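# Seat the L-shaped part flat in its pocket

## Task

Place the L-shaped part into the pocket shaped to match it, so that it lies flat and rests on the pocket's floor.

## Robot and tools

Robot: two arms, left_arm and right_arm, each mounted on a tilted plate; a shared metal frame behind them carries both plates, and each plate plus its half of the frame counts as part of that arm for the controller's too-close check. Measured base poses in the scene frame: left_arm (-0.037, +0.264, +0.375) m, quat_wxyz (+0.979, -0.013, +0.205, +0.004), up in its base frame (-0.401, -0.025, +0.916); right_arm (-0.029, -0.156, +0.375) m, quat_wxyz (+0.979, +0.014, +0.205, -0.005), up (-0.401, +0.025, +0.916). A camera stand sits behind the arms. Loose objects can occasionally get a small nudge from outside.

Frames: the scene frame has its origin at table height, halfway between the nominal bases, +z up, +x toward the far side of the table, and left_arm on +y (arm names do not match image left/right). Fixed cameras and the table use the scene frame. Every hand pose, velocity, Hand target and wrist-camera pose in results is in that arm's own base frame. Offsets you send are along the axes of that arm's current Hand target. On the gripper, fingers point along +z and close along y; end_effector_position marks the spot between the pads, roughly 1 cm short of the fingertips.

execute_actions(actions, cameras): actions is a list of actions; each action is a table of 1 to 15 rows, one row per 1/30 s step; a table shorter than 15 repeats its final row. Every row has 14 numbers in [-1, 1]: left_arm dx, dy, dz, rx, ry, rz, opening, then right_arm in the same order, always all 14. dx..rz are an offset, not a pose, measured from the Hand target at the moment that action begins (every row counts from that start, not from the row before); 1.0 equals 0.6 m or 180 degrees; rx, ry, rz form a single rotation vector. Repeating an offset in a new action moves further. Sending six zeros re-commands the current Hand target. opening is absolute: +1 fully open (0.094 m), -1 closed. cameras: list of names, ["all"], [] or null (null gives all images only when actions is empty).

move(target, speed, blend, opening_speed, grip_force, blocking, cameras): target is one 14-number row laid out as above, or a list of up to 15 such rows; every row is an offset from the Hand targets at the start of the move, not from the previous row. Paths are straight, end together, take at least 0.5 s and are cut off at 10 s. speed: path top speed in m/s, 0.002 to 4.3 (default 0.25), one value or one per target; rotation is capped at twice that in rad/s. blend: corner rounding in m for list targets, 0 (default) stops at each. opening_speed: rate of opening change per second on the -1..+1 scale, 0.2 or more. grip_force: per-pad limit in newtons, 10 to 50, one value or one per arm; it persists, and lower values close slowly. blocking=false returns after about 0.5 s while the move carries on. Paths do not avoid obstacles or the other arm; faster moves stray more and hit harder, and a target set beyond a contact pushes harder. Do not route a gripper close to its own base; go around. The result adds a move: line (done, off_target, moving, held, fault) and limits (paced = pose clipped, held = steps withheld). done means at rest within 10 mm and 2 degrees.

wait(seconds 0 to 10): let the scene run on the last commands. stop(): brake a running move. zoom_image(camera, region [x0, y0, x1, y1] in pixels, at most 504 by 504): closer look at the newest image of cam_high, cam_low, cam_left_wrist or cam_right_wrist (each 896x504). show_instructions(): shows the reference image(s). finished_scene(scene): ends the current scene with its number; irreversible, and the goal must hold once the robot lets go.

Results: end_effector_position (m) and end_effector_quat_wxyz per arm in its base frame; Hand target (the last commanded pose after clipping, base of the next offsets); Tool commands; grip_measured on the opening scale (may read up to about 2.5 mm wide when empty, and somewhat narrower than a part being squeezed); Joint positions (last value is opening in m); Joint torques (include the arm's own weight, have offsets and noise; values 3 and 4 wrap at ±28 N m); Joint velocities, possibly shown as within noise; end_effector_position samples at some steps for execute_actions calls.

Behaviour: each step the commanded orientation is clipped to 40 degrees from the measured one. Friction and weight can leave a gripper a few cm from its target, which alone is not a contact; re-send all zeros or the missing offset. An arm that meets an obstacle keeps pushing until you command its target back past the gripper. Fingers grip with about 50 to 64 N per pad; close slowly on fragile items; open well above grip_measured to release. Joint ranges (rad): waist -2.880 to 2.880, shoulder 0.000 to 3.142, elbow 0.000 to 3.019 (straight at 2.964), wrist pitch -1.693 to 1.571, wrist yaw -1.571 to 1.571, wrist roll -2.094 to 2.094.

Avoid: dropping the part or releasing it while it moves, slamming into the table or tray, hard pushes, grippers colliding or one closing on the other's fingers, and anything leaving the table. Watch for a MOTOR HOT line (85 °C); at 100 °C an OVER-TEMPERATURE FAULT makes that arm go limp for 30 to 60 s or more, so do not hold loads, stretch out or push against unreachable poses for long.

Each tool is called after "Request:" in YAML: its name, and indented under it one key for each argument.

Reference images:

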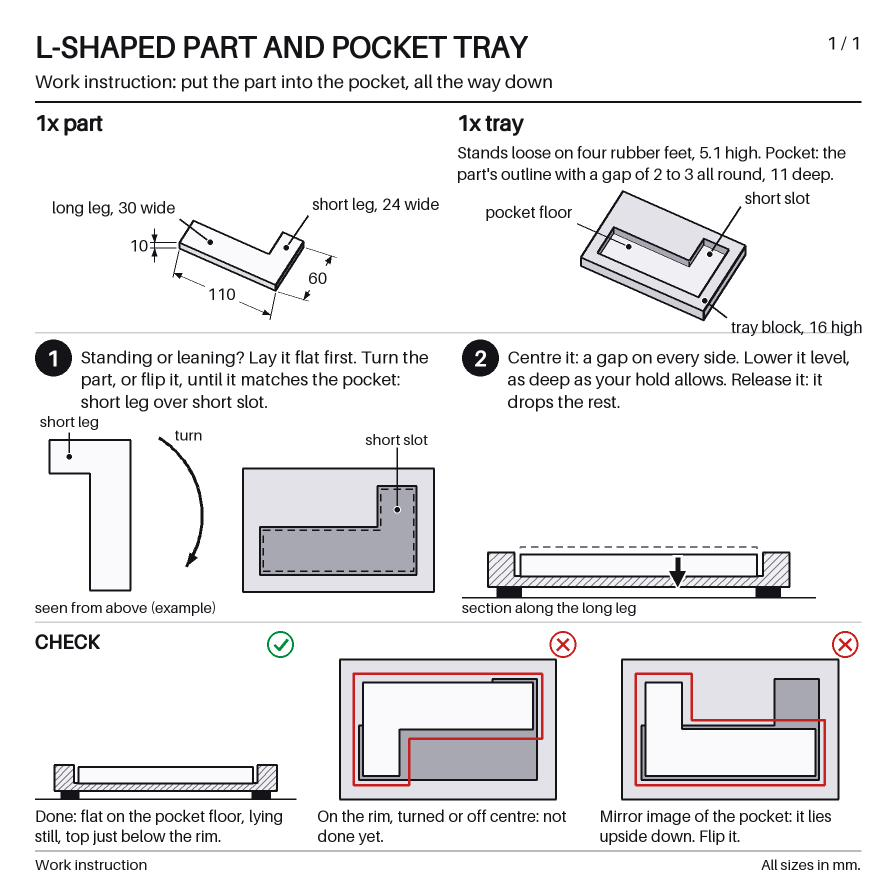

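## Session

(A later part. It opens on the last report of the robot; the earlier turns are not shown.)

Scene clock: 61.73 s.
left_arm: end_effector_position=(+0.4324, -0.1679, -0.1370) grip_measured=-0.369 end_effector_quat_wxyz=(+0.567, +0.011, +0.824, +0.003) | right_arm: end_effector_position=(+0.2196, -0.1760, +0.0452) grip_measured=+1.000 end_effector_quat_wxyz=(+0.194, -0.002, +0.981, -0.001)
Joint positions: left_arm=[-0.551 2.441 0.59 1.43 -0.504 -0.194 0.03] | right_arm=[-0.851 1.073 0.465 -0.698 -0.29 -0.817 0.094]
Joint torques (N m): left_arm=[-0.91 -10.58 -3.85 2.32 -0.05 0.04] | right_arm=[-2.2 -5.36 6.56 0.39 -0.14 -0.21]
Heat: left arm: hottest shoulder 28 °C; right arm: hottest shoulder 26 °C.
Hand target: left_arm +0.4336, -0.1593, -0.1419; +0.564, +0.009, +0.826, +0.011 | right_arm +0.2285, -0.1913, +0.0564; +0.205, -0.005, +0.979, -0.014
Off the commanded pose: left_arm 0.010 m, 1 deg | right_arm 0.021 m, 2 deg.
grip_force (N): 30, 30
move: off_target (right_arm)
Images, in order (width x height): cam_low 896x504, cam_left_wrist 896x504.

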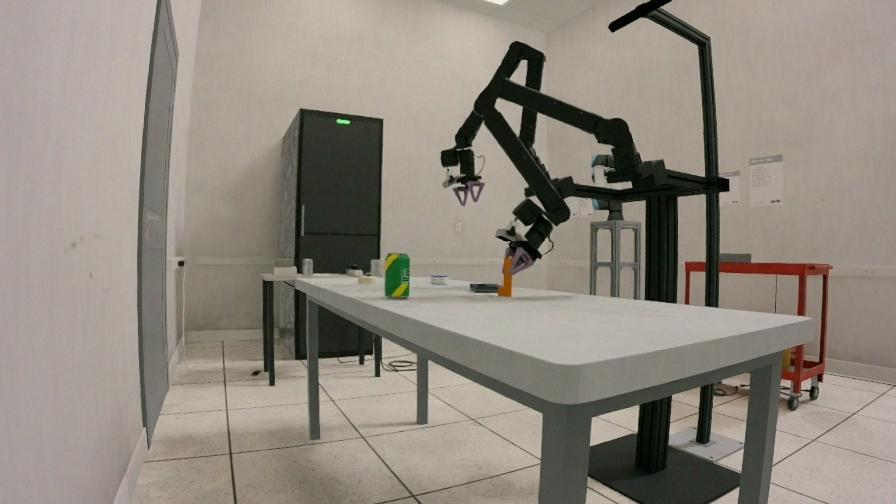

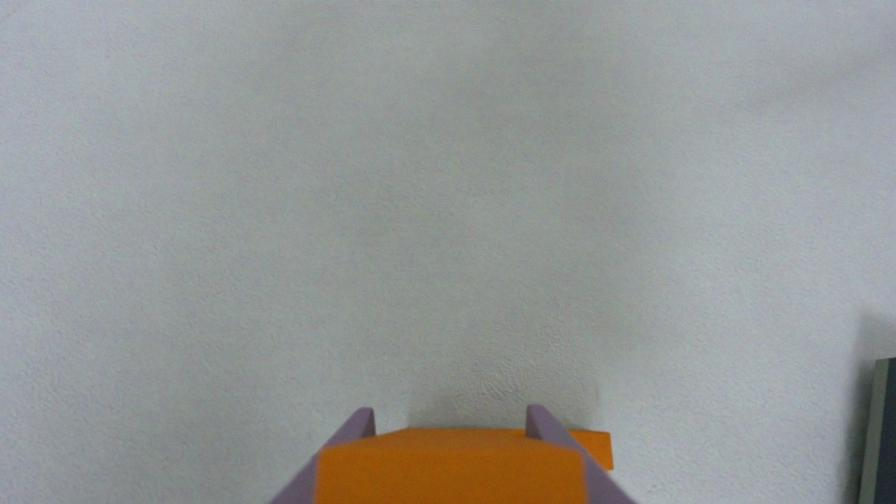

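Request:
move:
  target:
    - [-0.075,0,-0.072,0,0,0,-0.55,0,0,0,0,0,0,1]
  speed: 0.1
  cameras: ["cam_left_wrist", "cam_low", "cam_high"]

Scene clock: 63.93 s.
left_arm: end_effector_position=(+0.4203, -0.1574, -0.0876) grip_measured=-0.369 end_effector_quat_wxyz=(+0.569, +0.002, +0.822, +0.015) | right_arm: end_effector_position=(+0.2196, -0.1760, +0.0452) grip_measured=+1.000 end_effector_quat_wxyz=(+0.194, -0.002, +0.981, -0.001)
Joint positions: left_arm=[-0.558 2.266 0.484 1.36 -0.539 -0.198 0.03] | right_arm=[-0.851 1.073 0.465 -0.698 -0.29 -0.817 0.094]
Joint torques (N m): left_arm=[-3.78 -12.57 -5.37 1.87 -0.27 -0.1] | right_arm=[-2.43 -5.3 6.64 0.39 -0.14 -0.22]
Heat: left arm: hottest shoulder 28 °C; right arm: hottest shoulder 26 °C.
Hand target: left_arm +0.4098, -0.1608, -0.0842; +0.564, +0.008, +0.826, +0.011 | right_arm +0.2285, -0.1913, +0.0564; +0.205, -0.005, +0.979, -0.014
Off the commanded pose: left_arm 0.012 m, 1 deg | right_arm 0.021 m, 2 deg.
grip_force (N): 30, 30
move: off_target (left_arm, right_arm)
Images, in order (width x height): cam_high 896x504, cam_low 896x504, cam_left_wrist 896x504.

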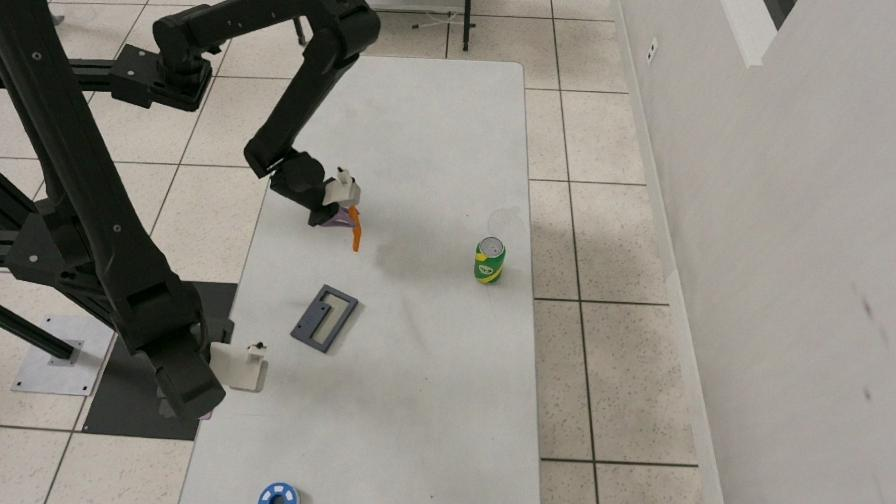

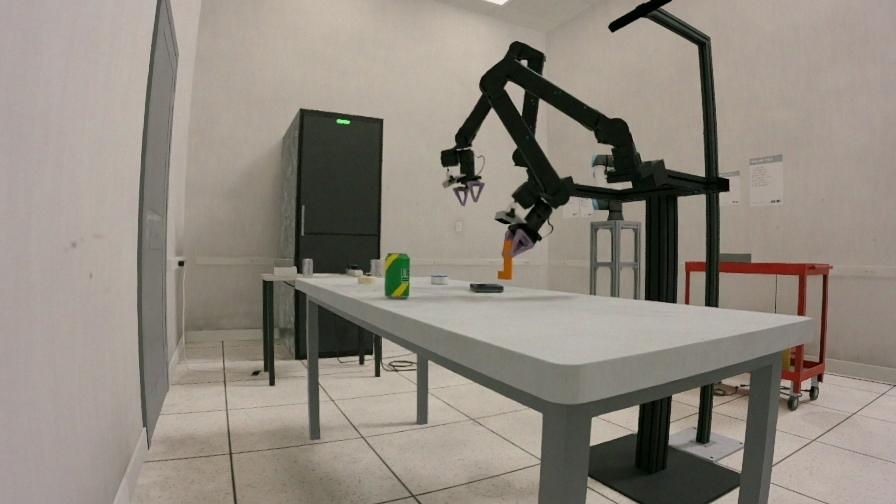

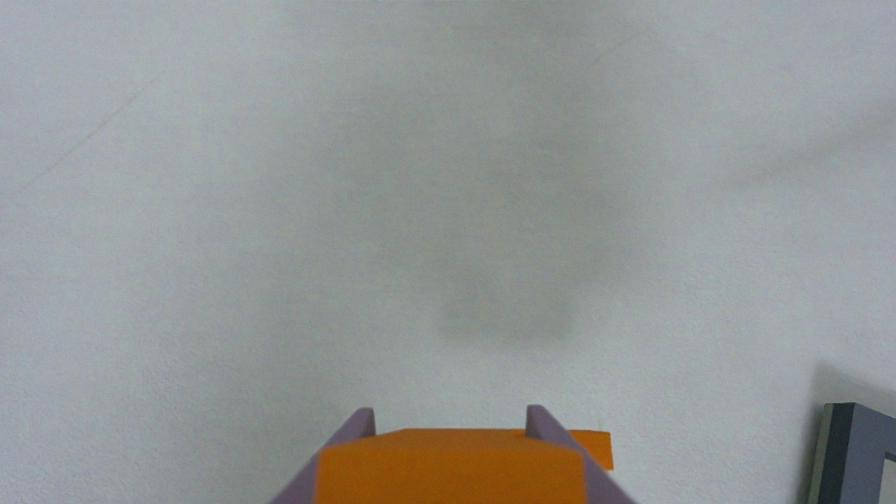

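Request:
move:
  target:
    - [0,0.05,-0.0472,0,0.25,0,-0.55,0,0,0,0,0,0,1]
  speed: 0.25
  cameras: ["cam_left_wrist", "cam_low", "cam_high"]

Scene clock: 66.93 s.
left_arm: end_effector_position=(+0.3757, -0.1347, -0.0806) grip_measured=-0.369 end_effector_quat_wxyz=(+0.199, +0.016, +0.980, +0.016) | right_arm: end_effector_position=(+0.2196, -0.1760, +0.0452) grip_measured=+1.000 end_effector_quat_wxyz=(+0.194, -0.002, +0.981, -0.001)
Joint positions: left_arm=[-0.423 1.727 0.6 -0.084 -0.185 -0.356 0.03] | right_arm=[-0.851 1.073 0.465 -0.698 -0.29 -0.817 0.094]
Joint torques (N m): left_arm=[0.03 -12.63 0.72 0.23 0.04 -0.08] | right_arm=[-2.73 -5.36 6.6 0.4 -0.15 -0.21]
Heat: left arm: hottest shoulder 28 °C; right arm: hottest shoulder 26 °C.
Hand target: left_arm +0.3835, -0.1311, -0.0730; +0.205, +0.004, +0.979, +0.013 | right_arm +0.2285, -0.1913, +0.0564; +0.205, -0.005, +0.979, -0.014
Off the commanded pose: left_arm 0.011 m, 2 deg | right_arm 0.021 m, 2 deg.
grip_force (N): 30, 30
move: off_target (left_arm, right_arm)
Images, in order (width x height): cam_high 896x504, cam_low 896x504, cam_left_wrist 896x504.

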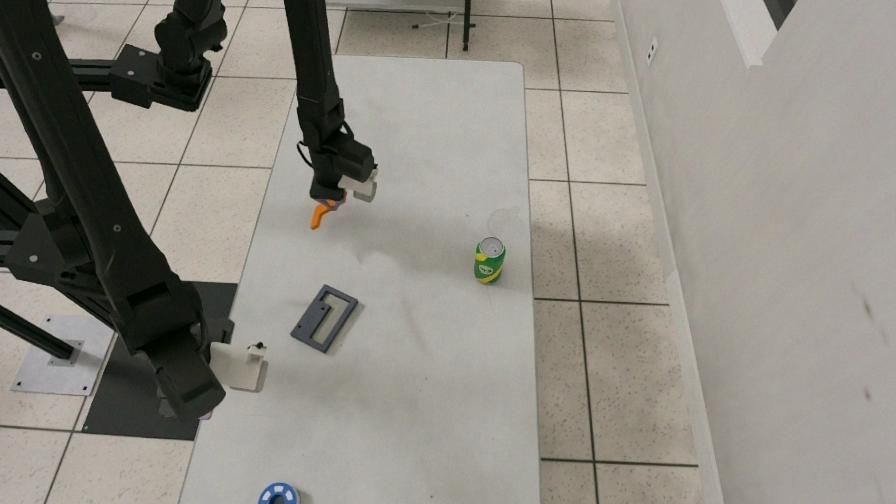

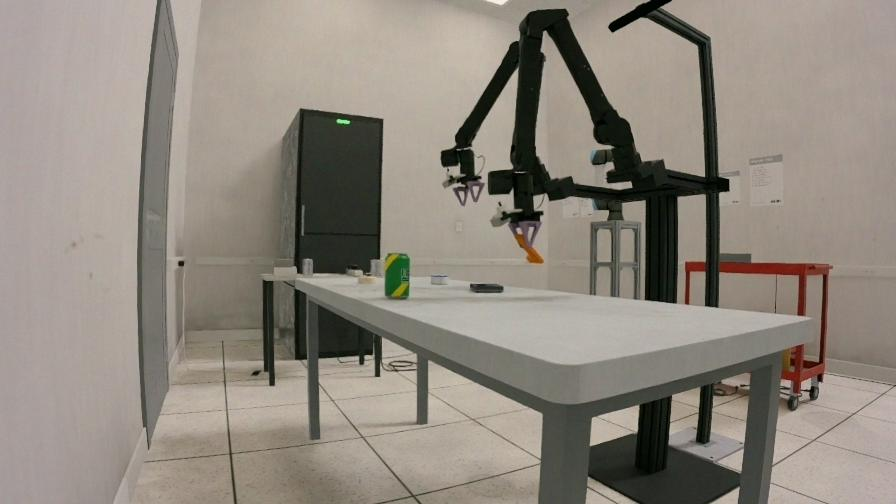

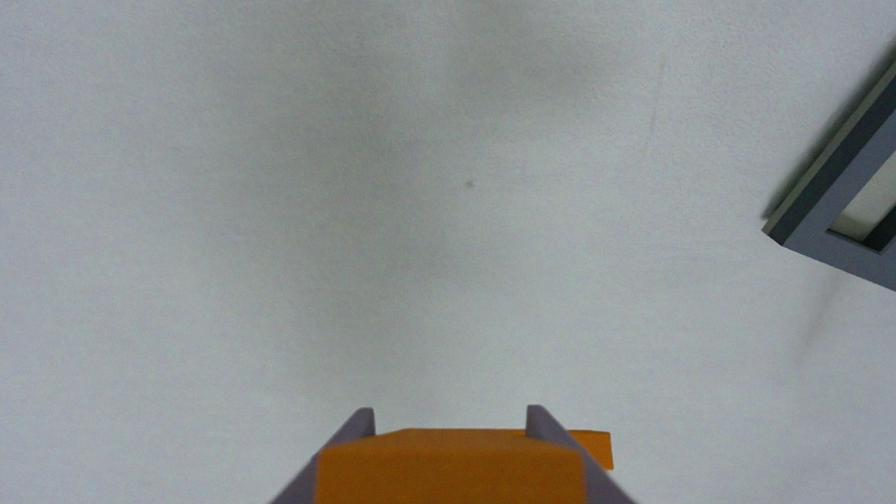

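Request:
move:
  target:
    - [0,0,0,0,0.2456,0,-0.55,0,0,0,0,0,0,1]
  speed: 0.25
  cameras: ["cam_left_wrist", "cam_low", "cam_high"]

Scene clock: 69.73 s.
left_arm: end_effector_position=(+0.3811, -0.1371, -0.0705) grip_measured=-0.369 end_effector_quat_wxyz=(-0.168, +0.003, +0.986, +0.014) | right_arm: end_effector_position=(+0.2196, -0.1760, +0.0452) grip_measured=+1.000 end_effector_quat_wxyz=(+0.194, -0.002, +0.981, -0.001)
Joint positions: left_arm=[-0.312 1.978 1.125 -1.049 0.074 -0.294 0.03] | right_arm=[-0.851 1.073 0.465 -0.698 -0.29 -0.817 0.094]
Joint torques (N m): left_arm=[-0.03 -14.45 2.07 -1.48 0.17 0.09] | right_arm=[-2.49 -5.42 6.64 0.47 -0.14 -0.22]
Heat: left arm: hottest shoulder 28 °C; right arm: hottest shoulder 26 °C.
Hand target: left_arm +0.3834, -0.1311, -0.0730; -0.178, -0.001, +0.984, +0.014 | right_arm +0.2285, -0.1913, +0.0564; +0.205, -0.005, +0.979, -0.014
Off the commanded pose: left_arm 0.007 m, 1 deg | right_arm 0.021 m, 2 deg.
grip_force (N): 30, 30
move: off_target (right_arm)
Images, in order (width x height): cam_high 896x504, cam_low 896x504, cam_left_wrist 896x504.

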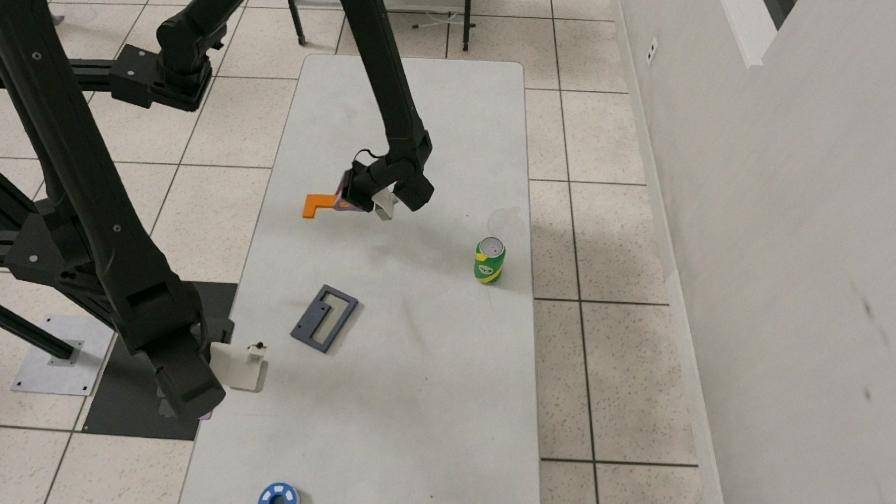

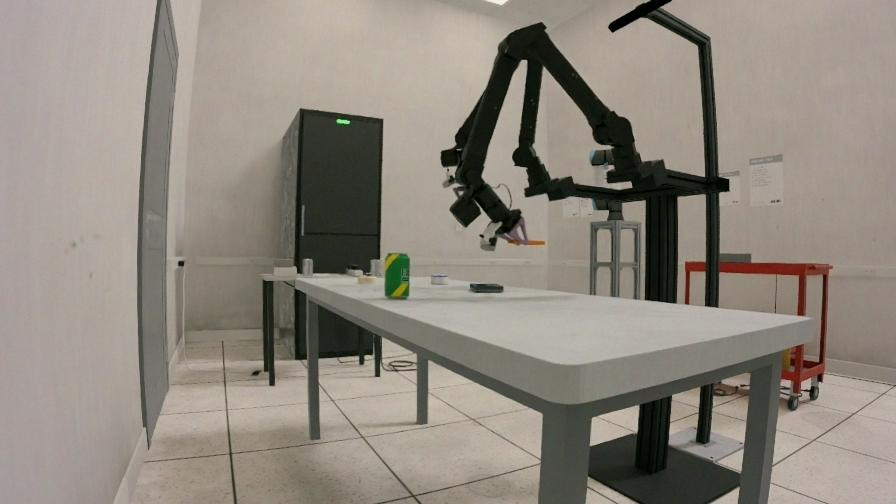

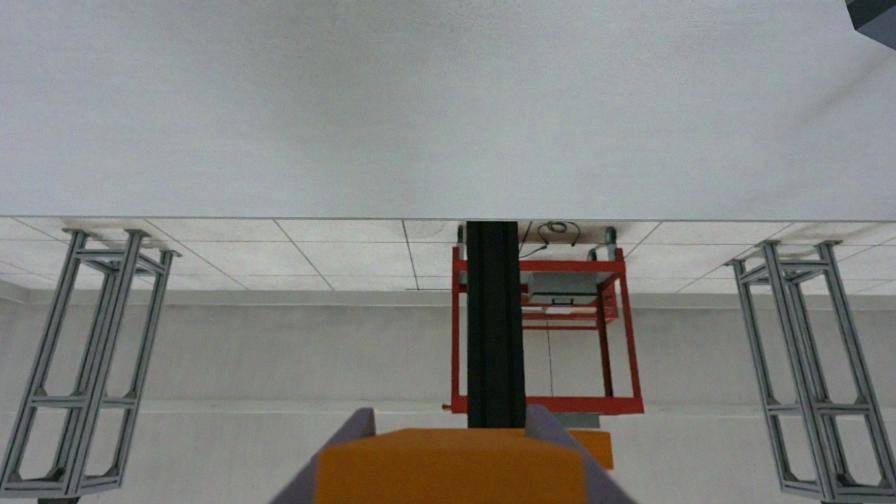

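Request:
move:
  target:
    - [-0.1,0,0.1,0,-0.1222,0,-0.55,0,0,0,0,0,0,1]
  speed: 0.15
  cameras: ["cam_left_wrist", "cam_low", "cam_high"]

Scene clock: 73.63 s.
left_arm: end_effector_position=(+0.4227, -0.1312, -0.1431) grip_measured=-0.369 end_effector_quat_wxyz=(+0.017, +0.006, +1.000, +0.011) | right_arm: end_effector_position=(+0.2196, -0.1760, +0.0452) grip_measured=+1.000 end_effector_quat_wxyz=(+0.194, -0.002, +0.981, -0.001)
Joint positions: left_arm=[-0.312 2.033 0.966 -0.478 -0.032 -0.3 0.03] | right_arm=[-0.851 1.073 0.465 -0.698 -0.29 -0.817 0.094]
Joint torques (N m): left_arm=[-1.61 -13.63 -0.44 0.4 -0.06 -0.09] | right_arm=[-2.49 -5.42 6.53 0.44 -0.16 -0.23]
Heat: left arm: hottest shoulder 28 °C; right arm: hottest shoulder 26 °C.
Hand target: left_arm +0.4186, -0.1291, -0.1502; +0.013, +0.001, +1.000, +0.014 | right_arm +0.2285, -0.1913, +0.0564; +0.205, -0.005, +0.979, -0.014
Off the commanded pose: left_arm 0.009 m, 1 deg | right_arm 0.021 m, 2 deg.
grip_force (N): 30, 30
move: off_target (right_arm)
Images, in order (width x height): cam_high 896x504, cam_low 896x504, cam_left_wrist 896x504.

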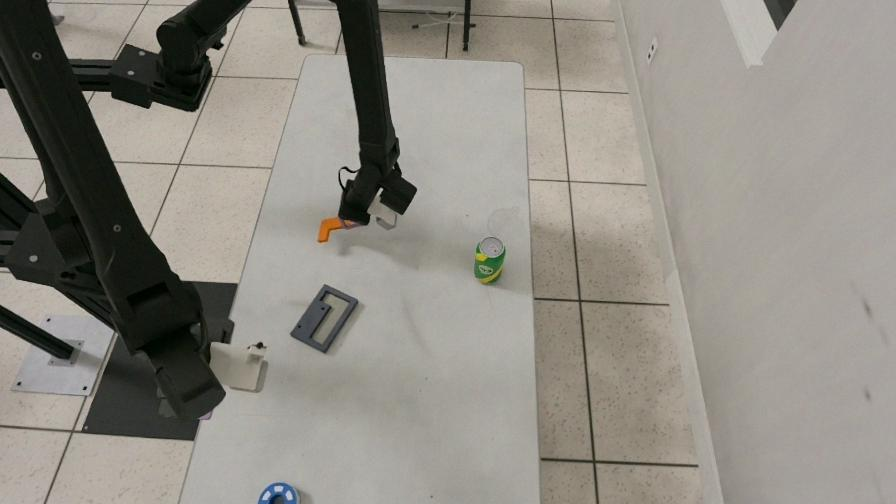

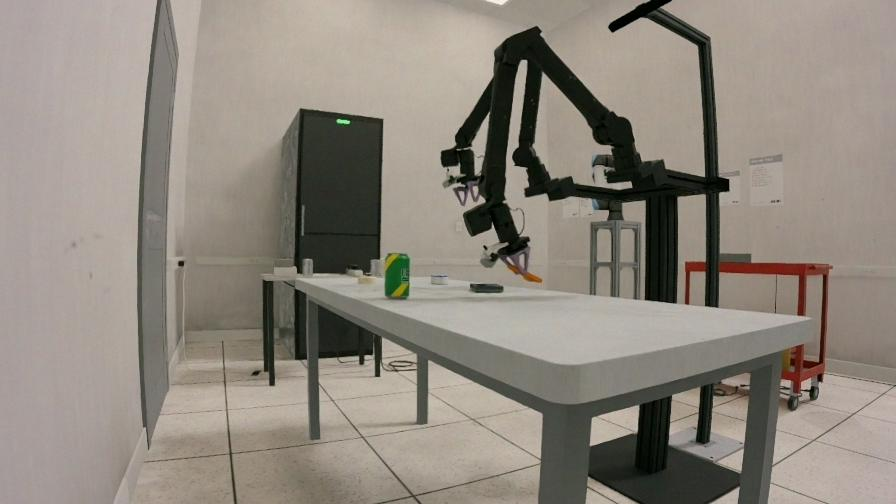

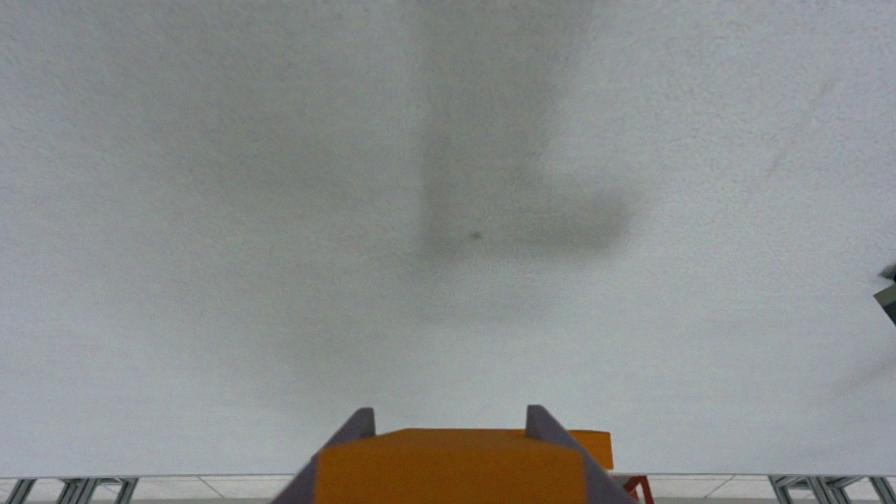

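Request:
move:
  target:
    - [-0.0219,0,0.0541,0,0,0,-0.55,0,0,0,0,0,0,1]
  speed: 0.06
  cameras: ["cam_left_wrist", "cam_low"]

Scene clock: 75.27 s.
left_arm: end_effector_position=(+0.4299, -0.1335, -0.1765) grip_measured=-0.369 end_effector_quat_wxyz=(+0.013, +0.006, +1.000, +0.012) | right_arm: end_effector_position=(+0.2196, -0.1760, +0.0452) grip_measured=+1.000 end_effector_quat_wxyz=(+0.194, -0.002, +0.981, -0.001)
Joint positions: left_arm=[-0.312 2.13 1.008 -0.431 -0.032 -0.3 0.03] | right_arm=[-0.851 1.073 0.465 -0.698 -0.29 -0.817 0.094]
Joint torques (N m): left_arm=[-0.85 -13.57 -0.27 0.28 -0.08 0.04] | right_arm=[-2.73 -5.48 6.61 0.43 -0.14 -0.22]
Heat: left arm: hottest shoulder 28 °C; right arm: hottest shoulder 26 °C.
Hand target: left_arm +0.4324, -0.1282, -0.1824; +0.013, +0.001, +1.000, +0.014 | right_arm +0.2285, -0.1913, +0.0564; +0.205, -0.005, +0.979, -0.014
Off the commanded pose: left_arm 0.008 m, 1 deg | right_arm 0.021 m, 2 deg.
grip_force (N): 30, 30
move: off_target (right_arm)
Images, in order (width x height): cam_low 896x504, cam_left_wrist 896x504.

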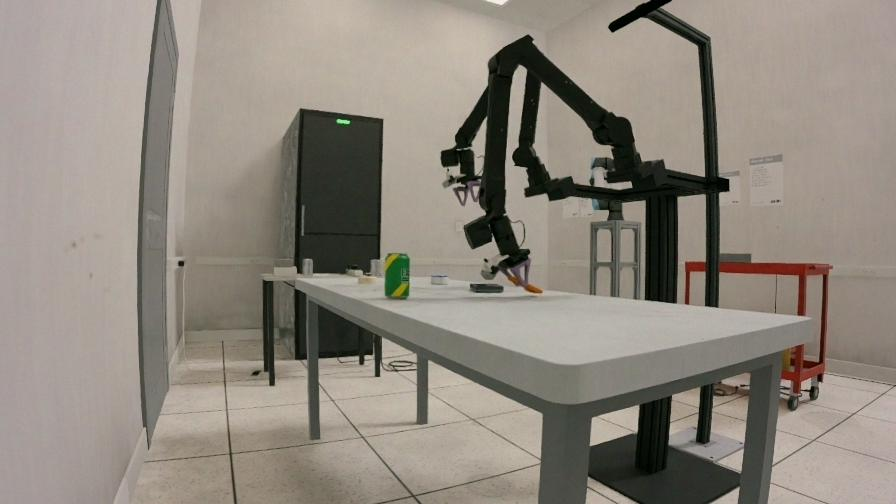

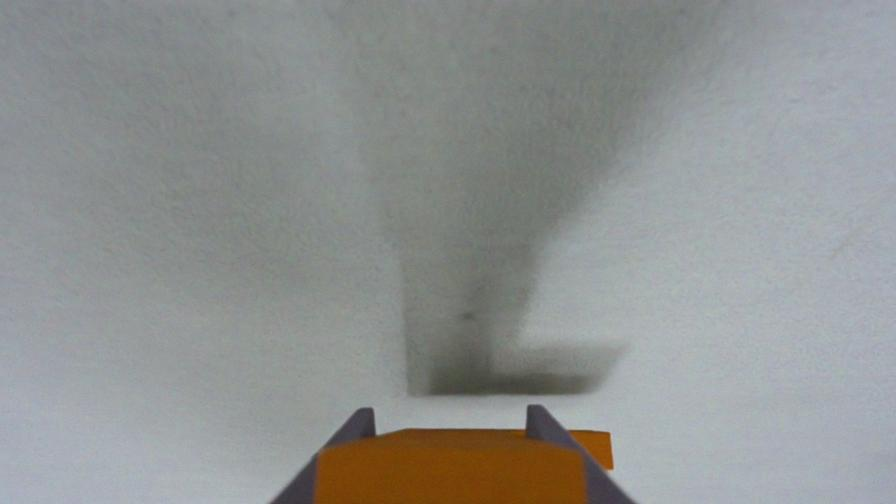

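Request:
move:
  target:
    - [-0.0094,0,0.0232,0,0,0,-0.5,0,0,0,0,0,0,1]
  speed: 0.03
  grip_force: 12
  cameras: ["cam_left_wrist", "cam_low"]

Scene clock: 76.63 s.
left_arm: end_effector_position=(+0.4353, -0.1353, -0.1865) grip_measured=-0.365 end_effector_quat_wxyz=(+0.013, +0.006, +1.000, +0.012) | right_arm: end_effector_position=(+0.2196, -0.1760, +0.0452) grip_measured=+1.000 end_effector_quat_wxyz=(+0.194, -0.002, +0.981, -0.001)
Joint positions: left_arm=[-0.312 2.162 1.029 -0.421 -0.032 -0.3 0.03] | right_arm=[-0.851 1.073 0.465 -0.698 -0.29 -0.817 0.094]
Joint torques (N m): left_arm=[-0.15 -12.86 -0.13 0.64 -0.06 0.04] | right_arm=[-2.43 -5.13 6.68 0.42 -0.12 -0.2]
Heat: left arm: hottest shoulder 28 °C; right arm: hottest shoulder 26 °C.
Hand target: left_arm +0.4385, -0.1279, -0.1962; +0.013, +0.001, +1.000, +0.014 | right_arm +0.2285, -0.1913, +0.0564; +0.205, -0.005, +0.979, -0.014
Off the commanded pose: left_arm 0.013 m, 1 deg | right_arm 0.021 m, 2 deg.
grip_force (N): 12, 12
move: off_target (left_arm, right_arm)
Images, in order (width x height): cam_low 896x504, cam_left_wrist 896x504.

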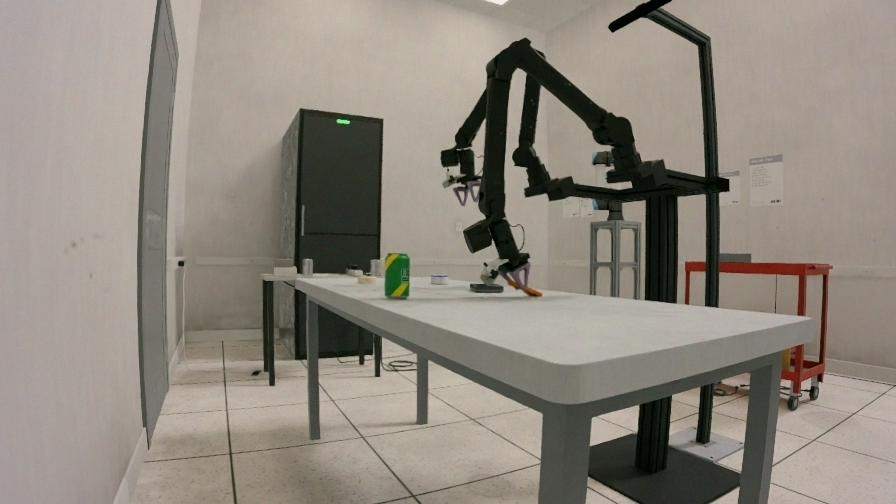

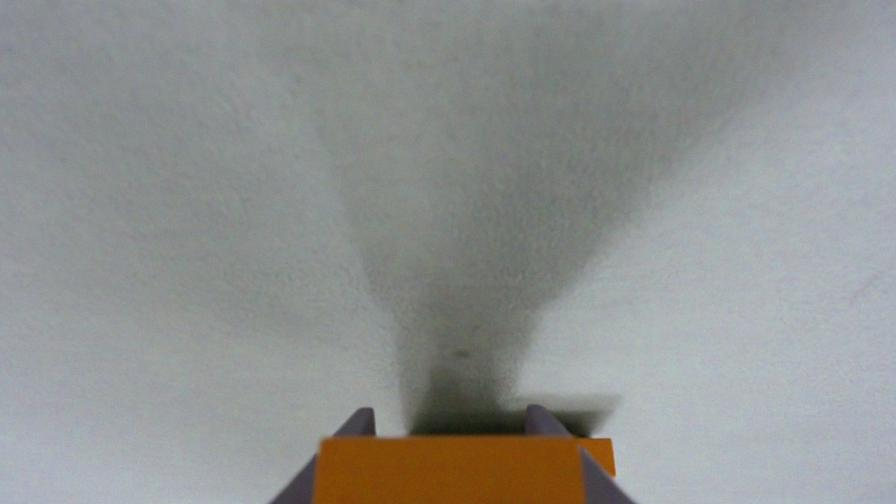

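Request:
move:
  target:
    - [-0.006,0,0.0148,0,0,0,-0.5,0,0,0,0,0,0,1]
  speed: 0.03
  cameras: ["cam_left_wrist", "cam_low"]

Scene clock: 77.90 s.
left_arm: end_effector_position=(+0.4387, -0.1362, -0.1952) grip_measured=-0.365 end_effector_quat_wxyz=(+0.013, +0.007, +1.000, +0.013) | right_arm: end_effector_position=(+0.2196, -0.1760, +0.0452) grip_measured=+1.000 end_effector_quat_wxyz=(+0.194, -0.002, +0.981, -0.001)
Joint positions: left_arm=[-0.312 2.188 1.046 -0.412 -0.032 -0.298 0.03] | right_arm=[-0.851 1.073 0.465 -0.698 -0.29 -0.817 0.094]
Joint torques (N m): left_arm=[-0.09 -13.04 -0.17 0.73 -0.05 0.07] | right_arm=[-2.67 -5.42 6.6 0.51 -0.14 -0.22]
Heat: left arm: hottest shoulder 29 °C; right arm: hottest shoulder 26 °C.
Hand target: left_arm +0.4422, -0.1275, -0.2050; +0.013, +0.001, +1.000, +0.014 | right_arm +0.2285, -0.1913, +0.0564; +0.205, -0.005, +0.979, -0.014
Off the commanded pose: left_arm 0.013 m, 1 deg | right_arm 0.021 m, 2 deg.
grip_force (N): 12, 12
move: off_target (left_arm, right_arm)
Images, in order (width x height): cam_low 896x504, cam_left_wrist 896x504.

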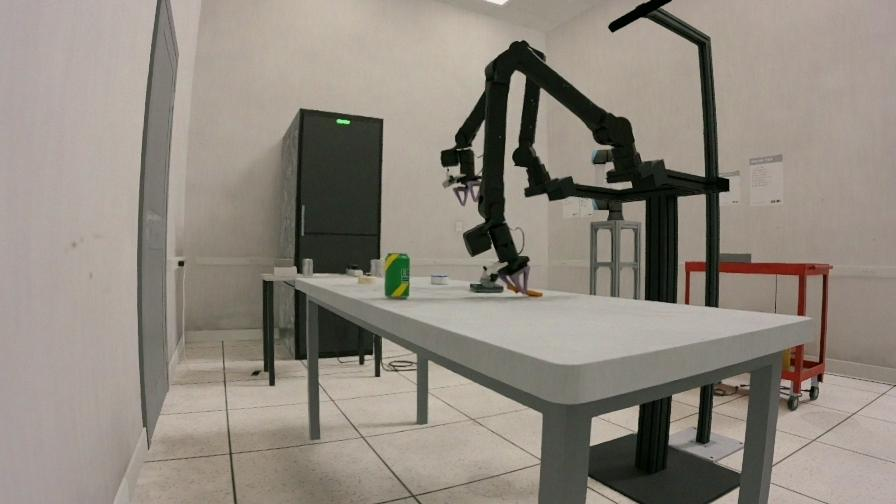

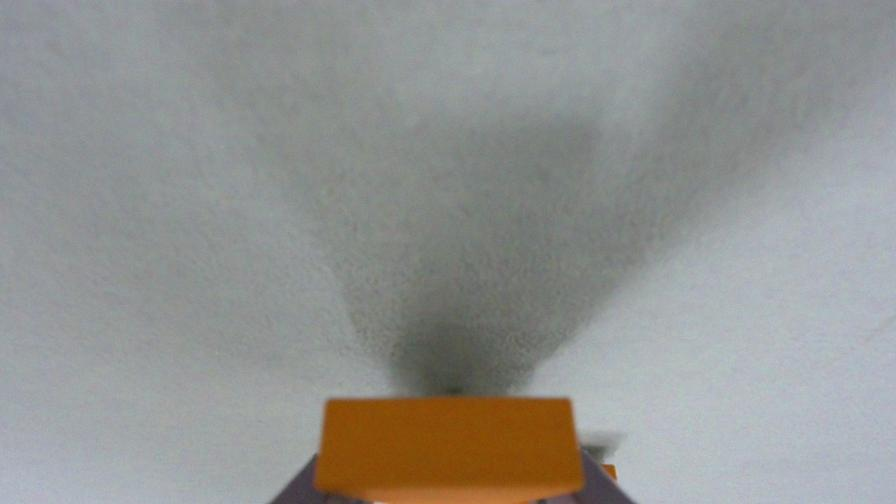

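Request:
move:
  target:
    - [-0.0031,0,0.0077,0,0,0,-0.5,0,0,0,0,0,0,1]
  speed: 0.03
  cameras: ["cam_left_wrist", "cam_low"]

Scene clock: 79.27 s.
left_arm: end_effector_position=(+0.4412, -0.1362, -0.1994) grip_measured=-0.365 end_effector_quat_wxyz=(+0.013, +0.007, +1.000, +0.012) | right_arm: end_effector_position=(+0.2196, -0.1760, +0.0452) grip_measured=+1.000 end_effector_quat_wxyz=(+0.194, -0.002, +0.981, -0.001)
Joint positions: left_arm=[-0.31 2.201 1.055 -0.407 -0.032 -0.297 0.03] | right_arm=[-0.851 1.073 0.465 -0.698 -0.29 -0.817 0.094]
Joint torques (N m): left_arm=[-0.21 -13.16 -0.21 0.66 -0.07 0.08] | right_arm=[-2.2 -5.48 6.58 0.38 -0.13 -0.2]
Heat: left arm: hottest shoulder 29 °C; right arm: hottest shoulder 26 °C.
Hand target: left_arm +0.4443, -0.1274, -0.2095; +0.013, +0.001, +1.000, +0.014 | right_arm +0.2285, -0.1913, +0.0564; +0.205, -0.005, +0.979, -0.014
Off the commanded pose: left_arm 0.014 m, 1 deg | right_arm 0.021 m, 2 deg.
grip_force (N): 12, 12
move: off_target (left_arm, right_arm)
Images, in order (width x height): cam_low 896x504, cam_left_wrist 896x504.

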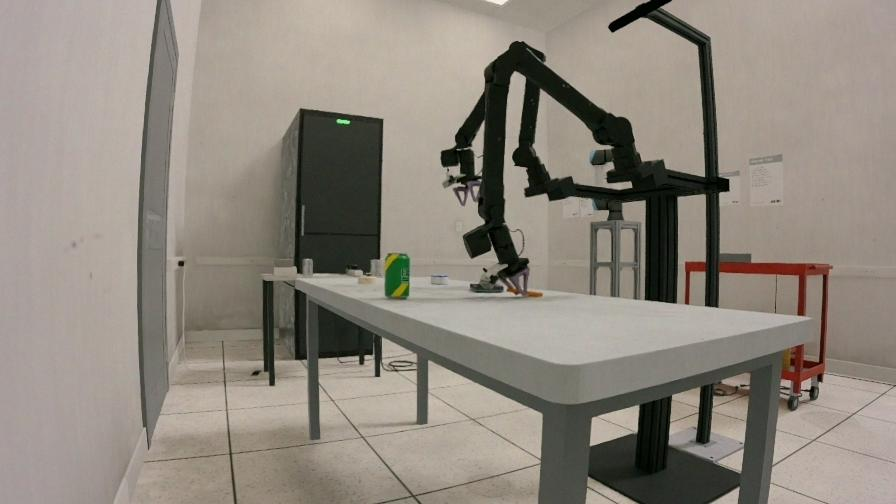

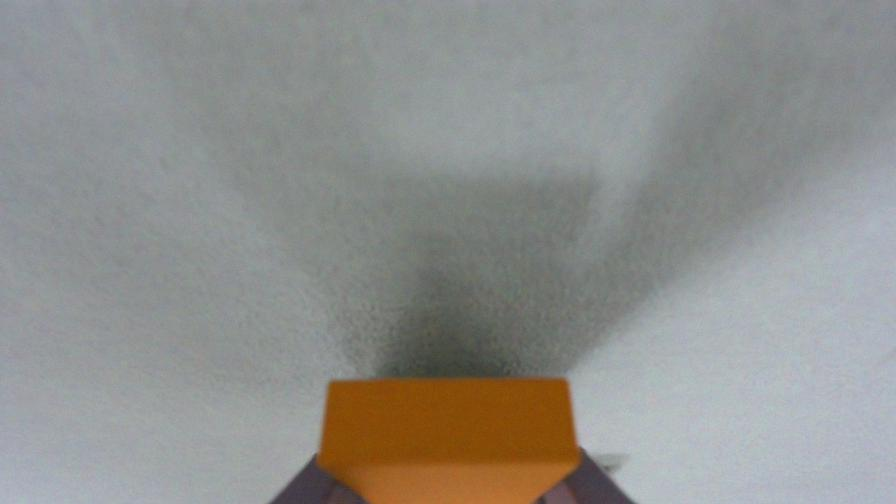

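Request:
move:
  target:
    - [-0.0012,0,0.003,0,0,0,-0.05,0,0,0,0,0,0,1]
  speed: 0.03
  opening_speed: 0.2
  cameras: ["cam_left_wrist", "cam_low"]

Scene clock: 82.97 s.
left_arm: end_effector_position=(+0.4435, -0.1333, -0.2031) grip_measured=-0.053 end_effector_quat_wxyz=(+0.015, +0.005, +1.000, +0.013) | right_arm: end_effector_position=(+0.2196, -0.1760, +0.0452) grip_measured=+1.000 end_effector_quat_wxyz=(+0.194, -0.002, +0.981, -0.001)
Joint positions: left_arm=[-0.304 2.211 1.06 -0.4 -0.034 -0.294 0.045] | right_arm=[-0.851 1.073 0.465 -0.698 -0.29 -0.817 0.094]
Joint torques (N m): left_arm=[-0.67 -13.45 -0.27 0.49 0.04 0.05] | right_arm=[-2.67 -5.66 6.64 0.4 -0.15 -0.23]
Heat: left arm: hottest shoulder 29 °C; right arm: hottest shoulder 26 °C.
Hand target: left_arm +0.4451, -0.1274, -0.2113; +0.013, +0.001, +1.000, +0.014 | right_arm +0.2285, -0.1913, +0.0564; +0.205, -0.005, +0.979, -0.014
Off the commanded pose: left_arm 0.010 m, 1 deg | right_arm 0.021 m, 2 deg.
grip_force (N): 12, 12
move: off_target (right_arm)
Images, in order (width x height): cam_low 896x504, cam_left_wrist 896x504.

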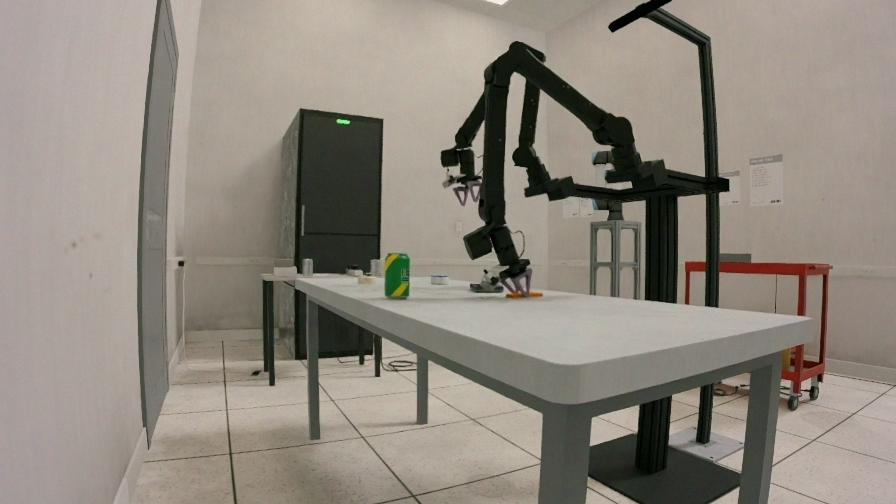

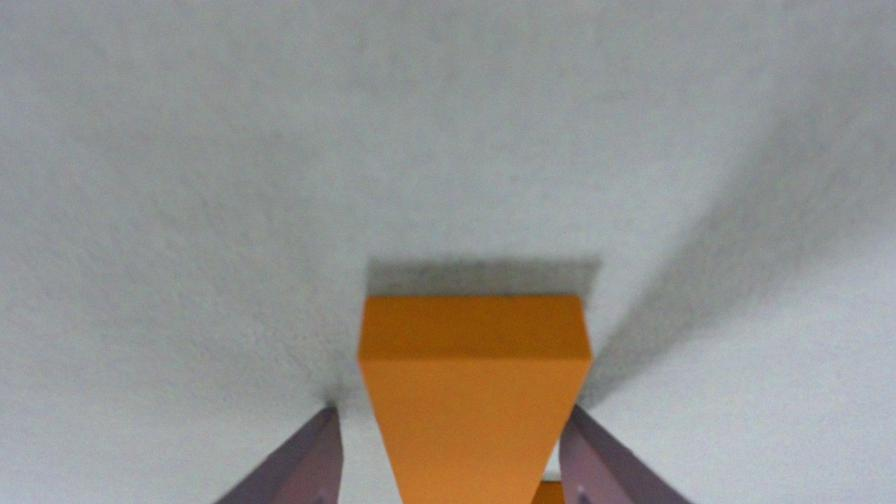

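Request:
move:
  target:
    - [0.0312,0,-0.0773,0,0,0,0.3,0,0,0,0,0,0,1]
    - [0.1522,0,-0.1542,0,-0.1222,0,0.3,0,0,0,0,0,0,1]
  speed: 0.12
  opening_speed: 0.5
  blend: 0.02
  cameras: ["cam_left_wrist", "cam_high"]

Scene clock: 86.23 s.
left_arm: end_effector_position=(+0.3528, -0.1232, -0.1272) grip_measured=+0.298 end_effector_quat_wxyz=(+0.194, +0.000, +0.981, +0.019) | right_arm: end_effector_position=(+0.2196, -0.1760, +0.0452) grip_measured=+1.000 end_effector_quat_wxyz=(+0.194, -0.002, +0.981, -0.001)
Joint positions: left_arm=[-0.423 1.863 0.54 0.097 -0.19 -0.389 0.061] | right_arm=[-0.851 1.073 0.465 -0.698 -0.29 -0.817 0.094]
Joint torques (N m): left_arm=[-2.9 -12.4 -2.21 1.24 -0.18 -0.12] | right_arm=[-2.43 -5.19 6.6 0.4 -0.16 -0.21]
Heat: left arm: hottest shoulder 29 °C; right arm: hottest shoulder 26 °C.
Hand target: left_arm +0.3514, -0.1298, -0.1211; +0.203, +0.004, +0.979, +0.013 | right_arm +0.2285, -0.1913, +0.0564; +0.205, -0.005, +0.979, -0.014
Off the commanded pose: left_arm 0.009 m, 1 deg | right_arm 0.021 m, 2 deg.
grip_force (N): 12, 12
move: off_target (right_arm)
Images, in order (width x height): cam_high 896x504, cam_left_wrist 896x504.

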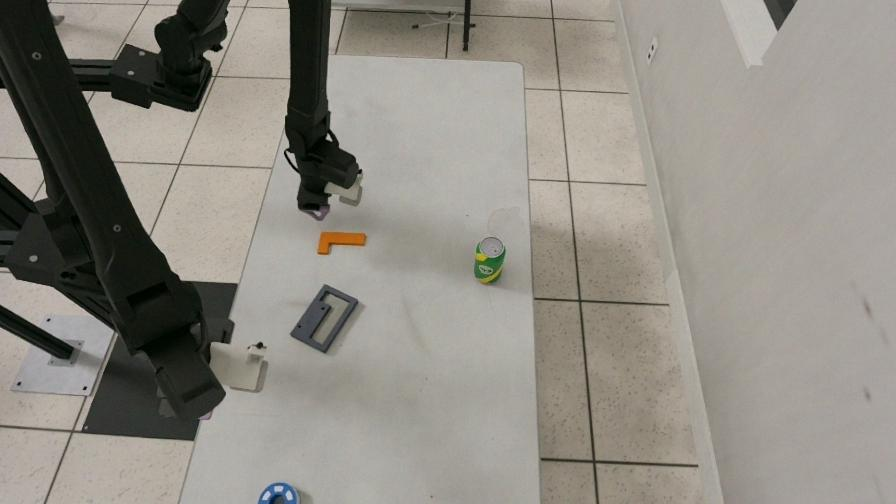

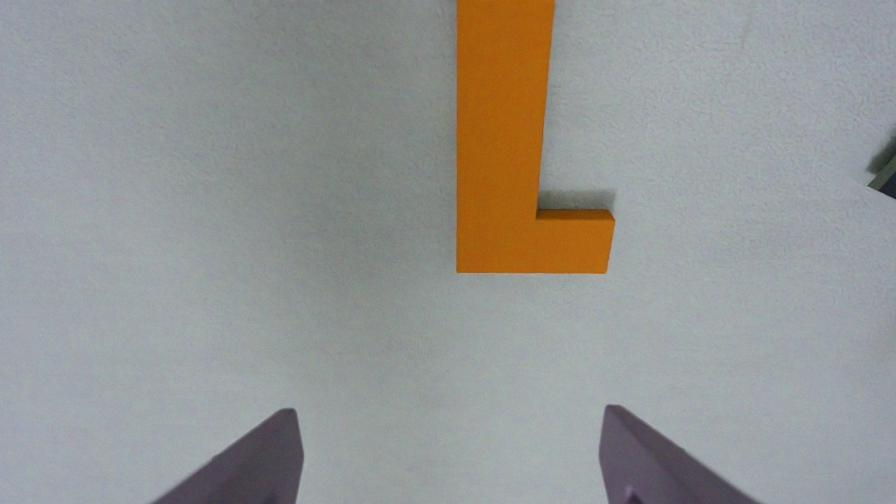

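Request:
move:
  target:
    - [-0.047,-0.0303,0.1167,0,0,0,0.3,0,0,0,0,0,0,1]
  speed: 0.12
  cameras: ["cam_left_wrist", "cam_high"]

Scene clock: 89.97 s.
left_arm: end_effector_position=(+0.4039, -0.1465, -0.1703) grip_measured=+0.298 end_effector_quat_wxyz=(+0.203, +0.001, +0.979, +0.014) | right_arm: end_effector_position=(+0.2196, -0.1760, +0.0452) grip_measured=+1.000 end_effector_quat_wxyz=(+0.194, -0.002, +0.981, -0.001)
Joint positions: left_arm=[-0.423 2.064 0.704 0.156 -0.188 -0.387 0.061] | right_arm=[-0.851 1.073 0.465 -0.698 -0.29 -0.817 0.094]
Joint torques (N m): left_arm=[-1.55 -11.52 -1.31 1.31 0.02 0.07] | right_arm=[-2.49 -5.3 6.57 0.46 -0.12 -0.22]
Heat: left arm: hottest shoulder 29 °C; right arm: hottest shoulder 26 °C.
Hand target: left_arm +0.4051, -0.1466, -0.1747; +0.203, +0.004, +0.979, +0.013 | right_arm +0.2285, -0.1913, +0.0564; +0.205, -0.005, +0.979, -0.014
Off the commanded pose: left_arm 0.004 m, 0 deg | right_arm 0.021 m, 2 deg.
grip_force (N): 12, 12
move: off_target (right_arm)
Images, in order (width x height): cam_high 896x504, cam_left_wrist 896x504.

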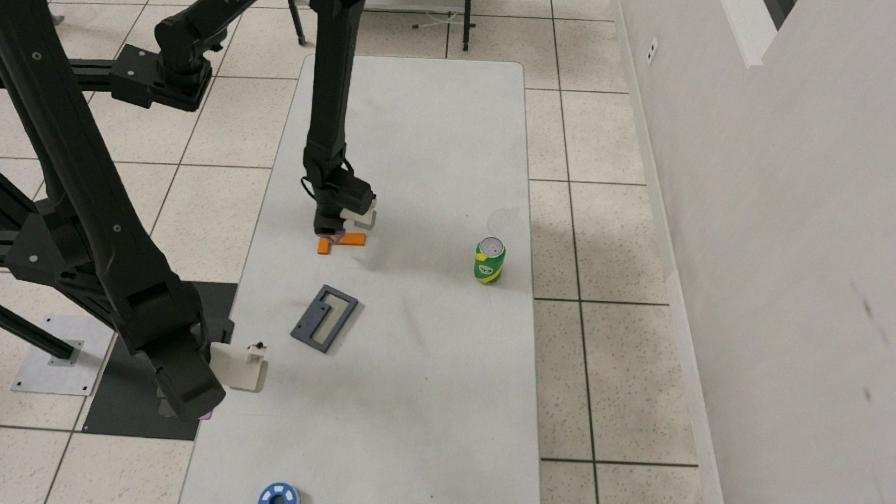

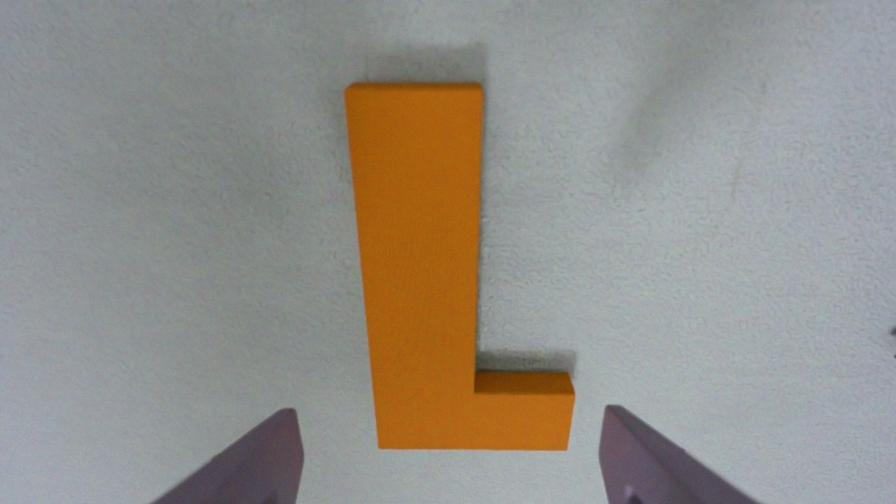

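Request:
zoom_image:
  camera: "cam_left_wrist"
  region: [330, 60, 500, 155]

Request:
zoom_image:
  camera: "cam_left_wrist"
  region: [360, 350, 600, 485]

Scaled by 2.965 from the camera's 896x504 image, which has a finer 1280x720 frame.

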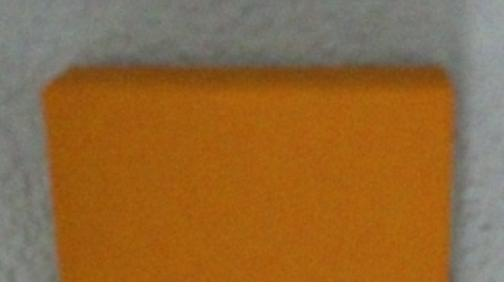

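Scaled by 2.100 from the camera's 896x504 image, which has a finer 1280x720 frame.

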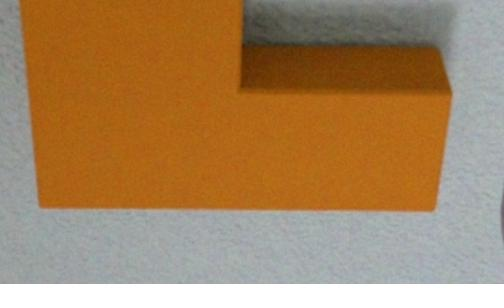

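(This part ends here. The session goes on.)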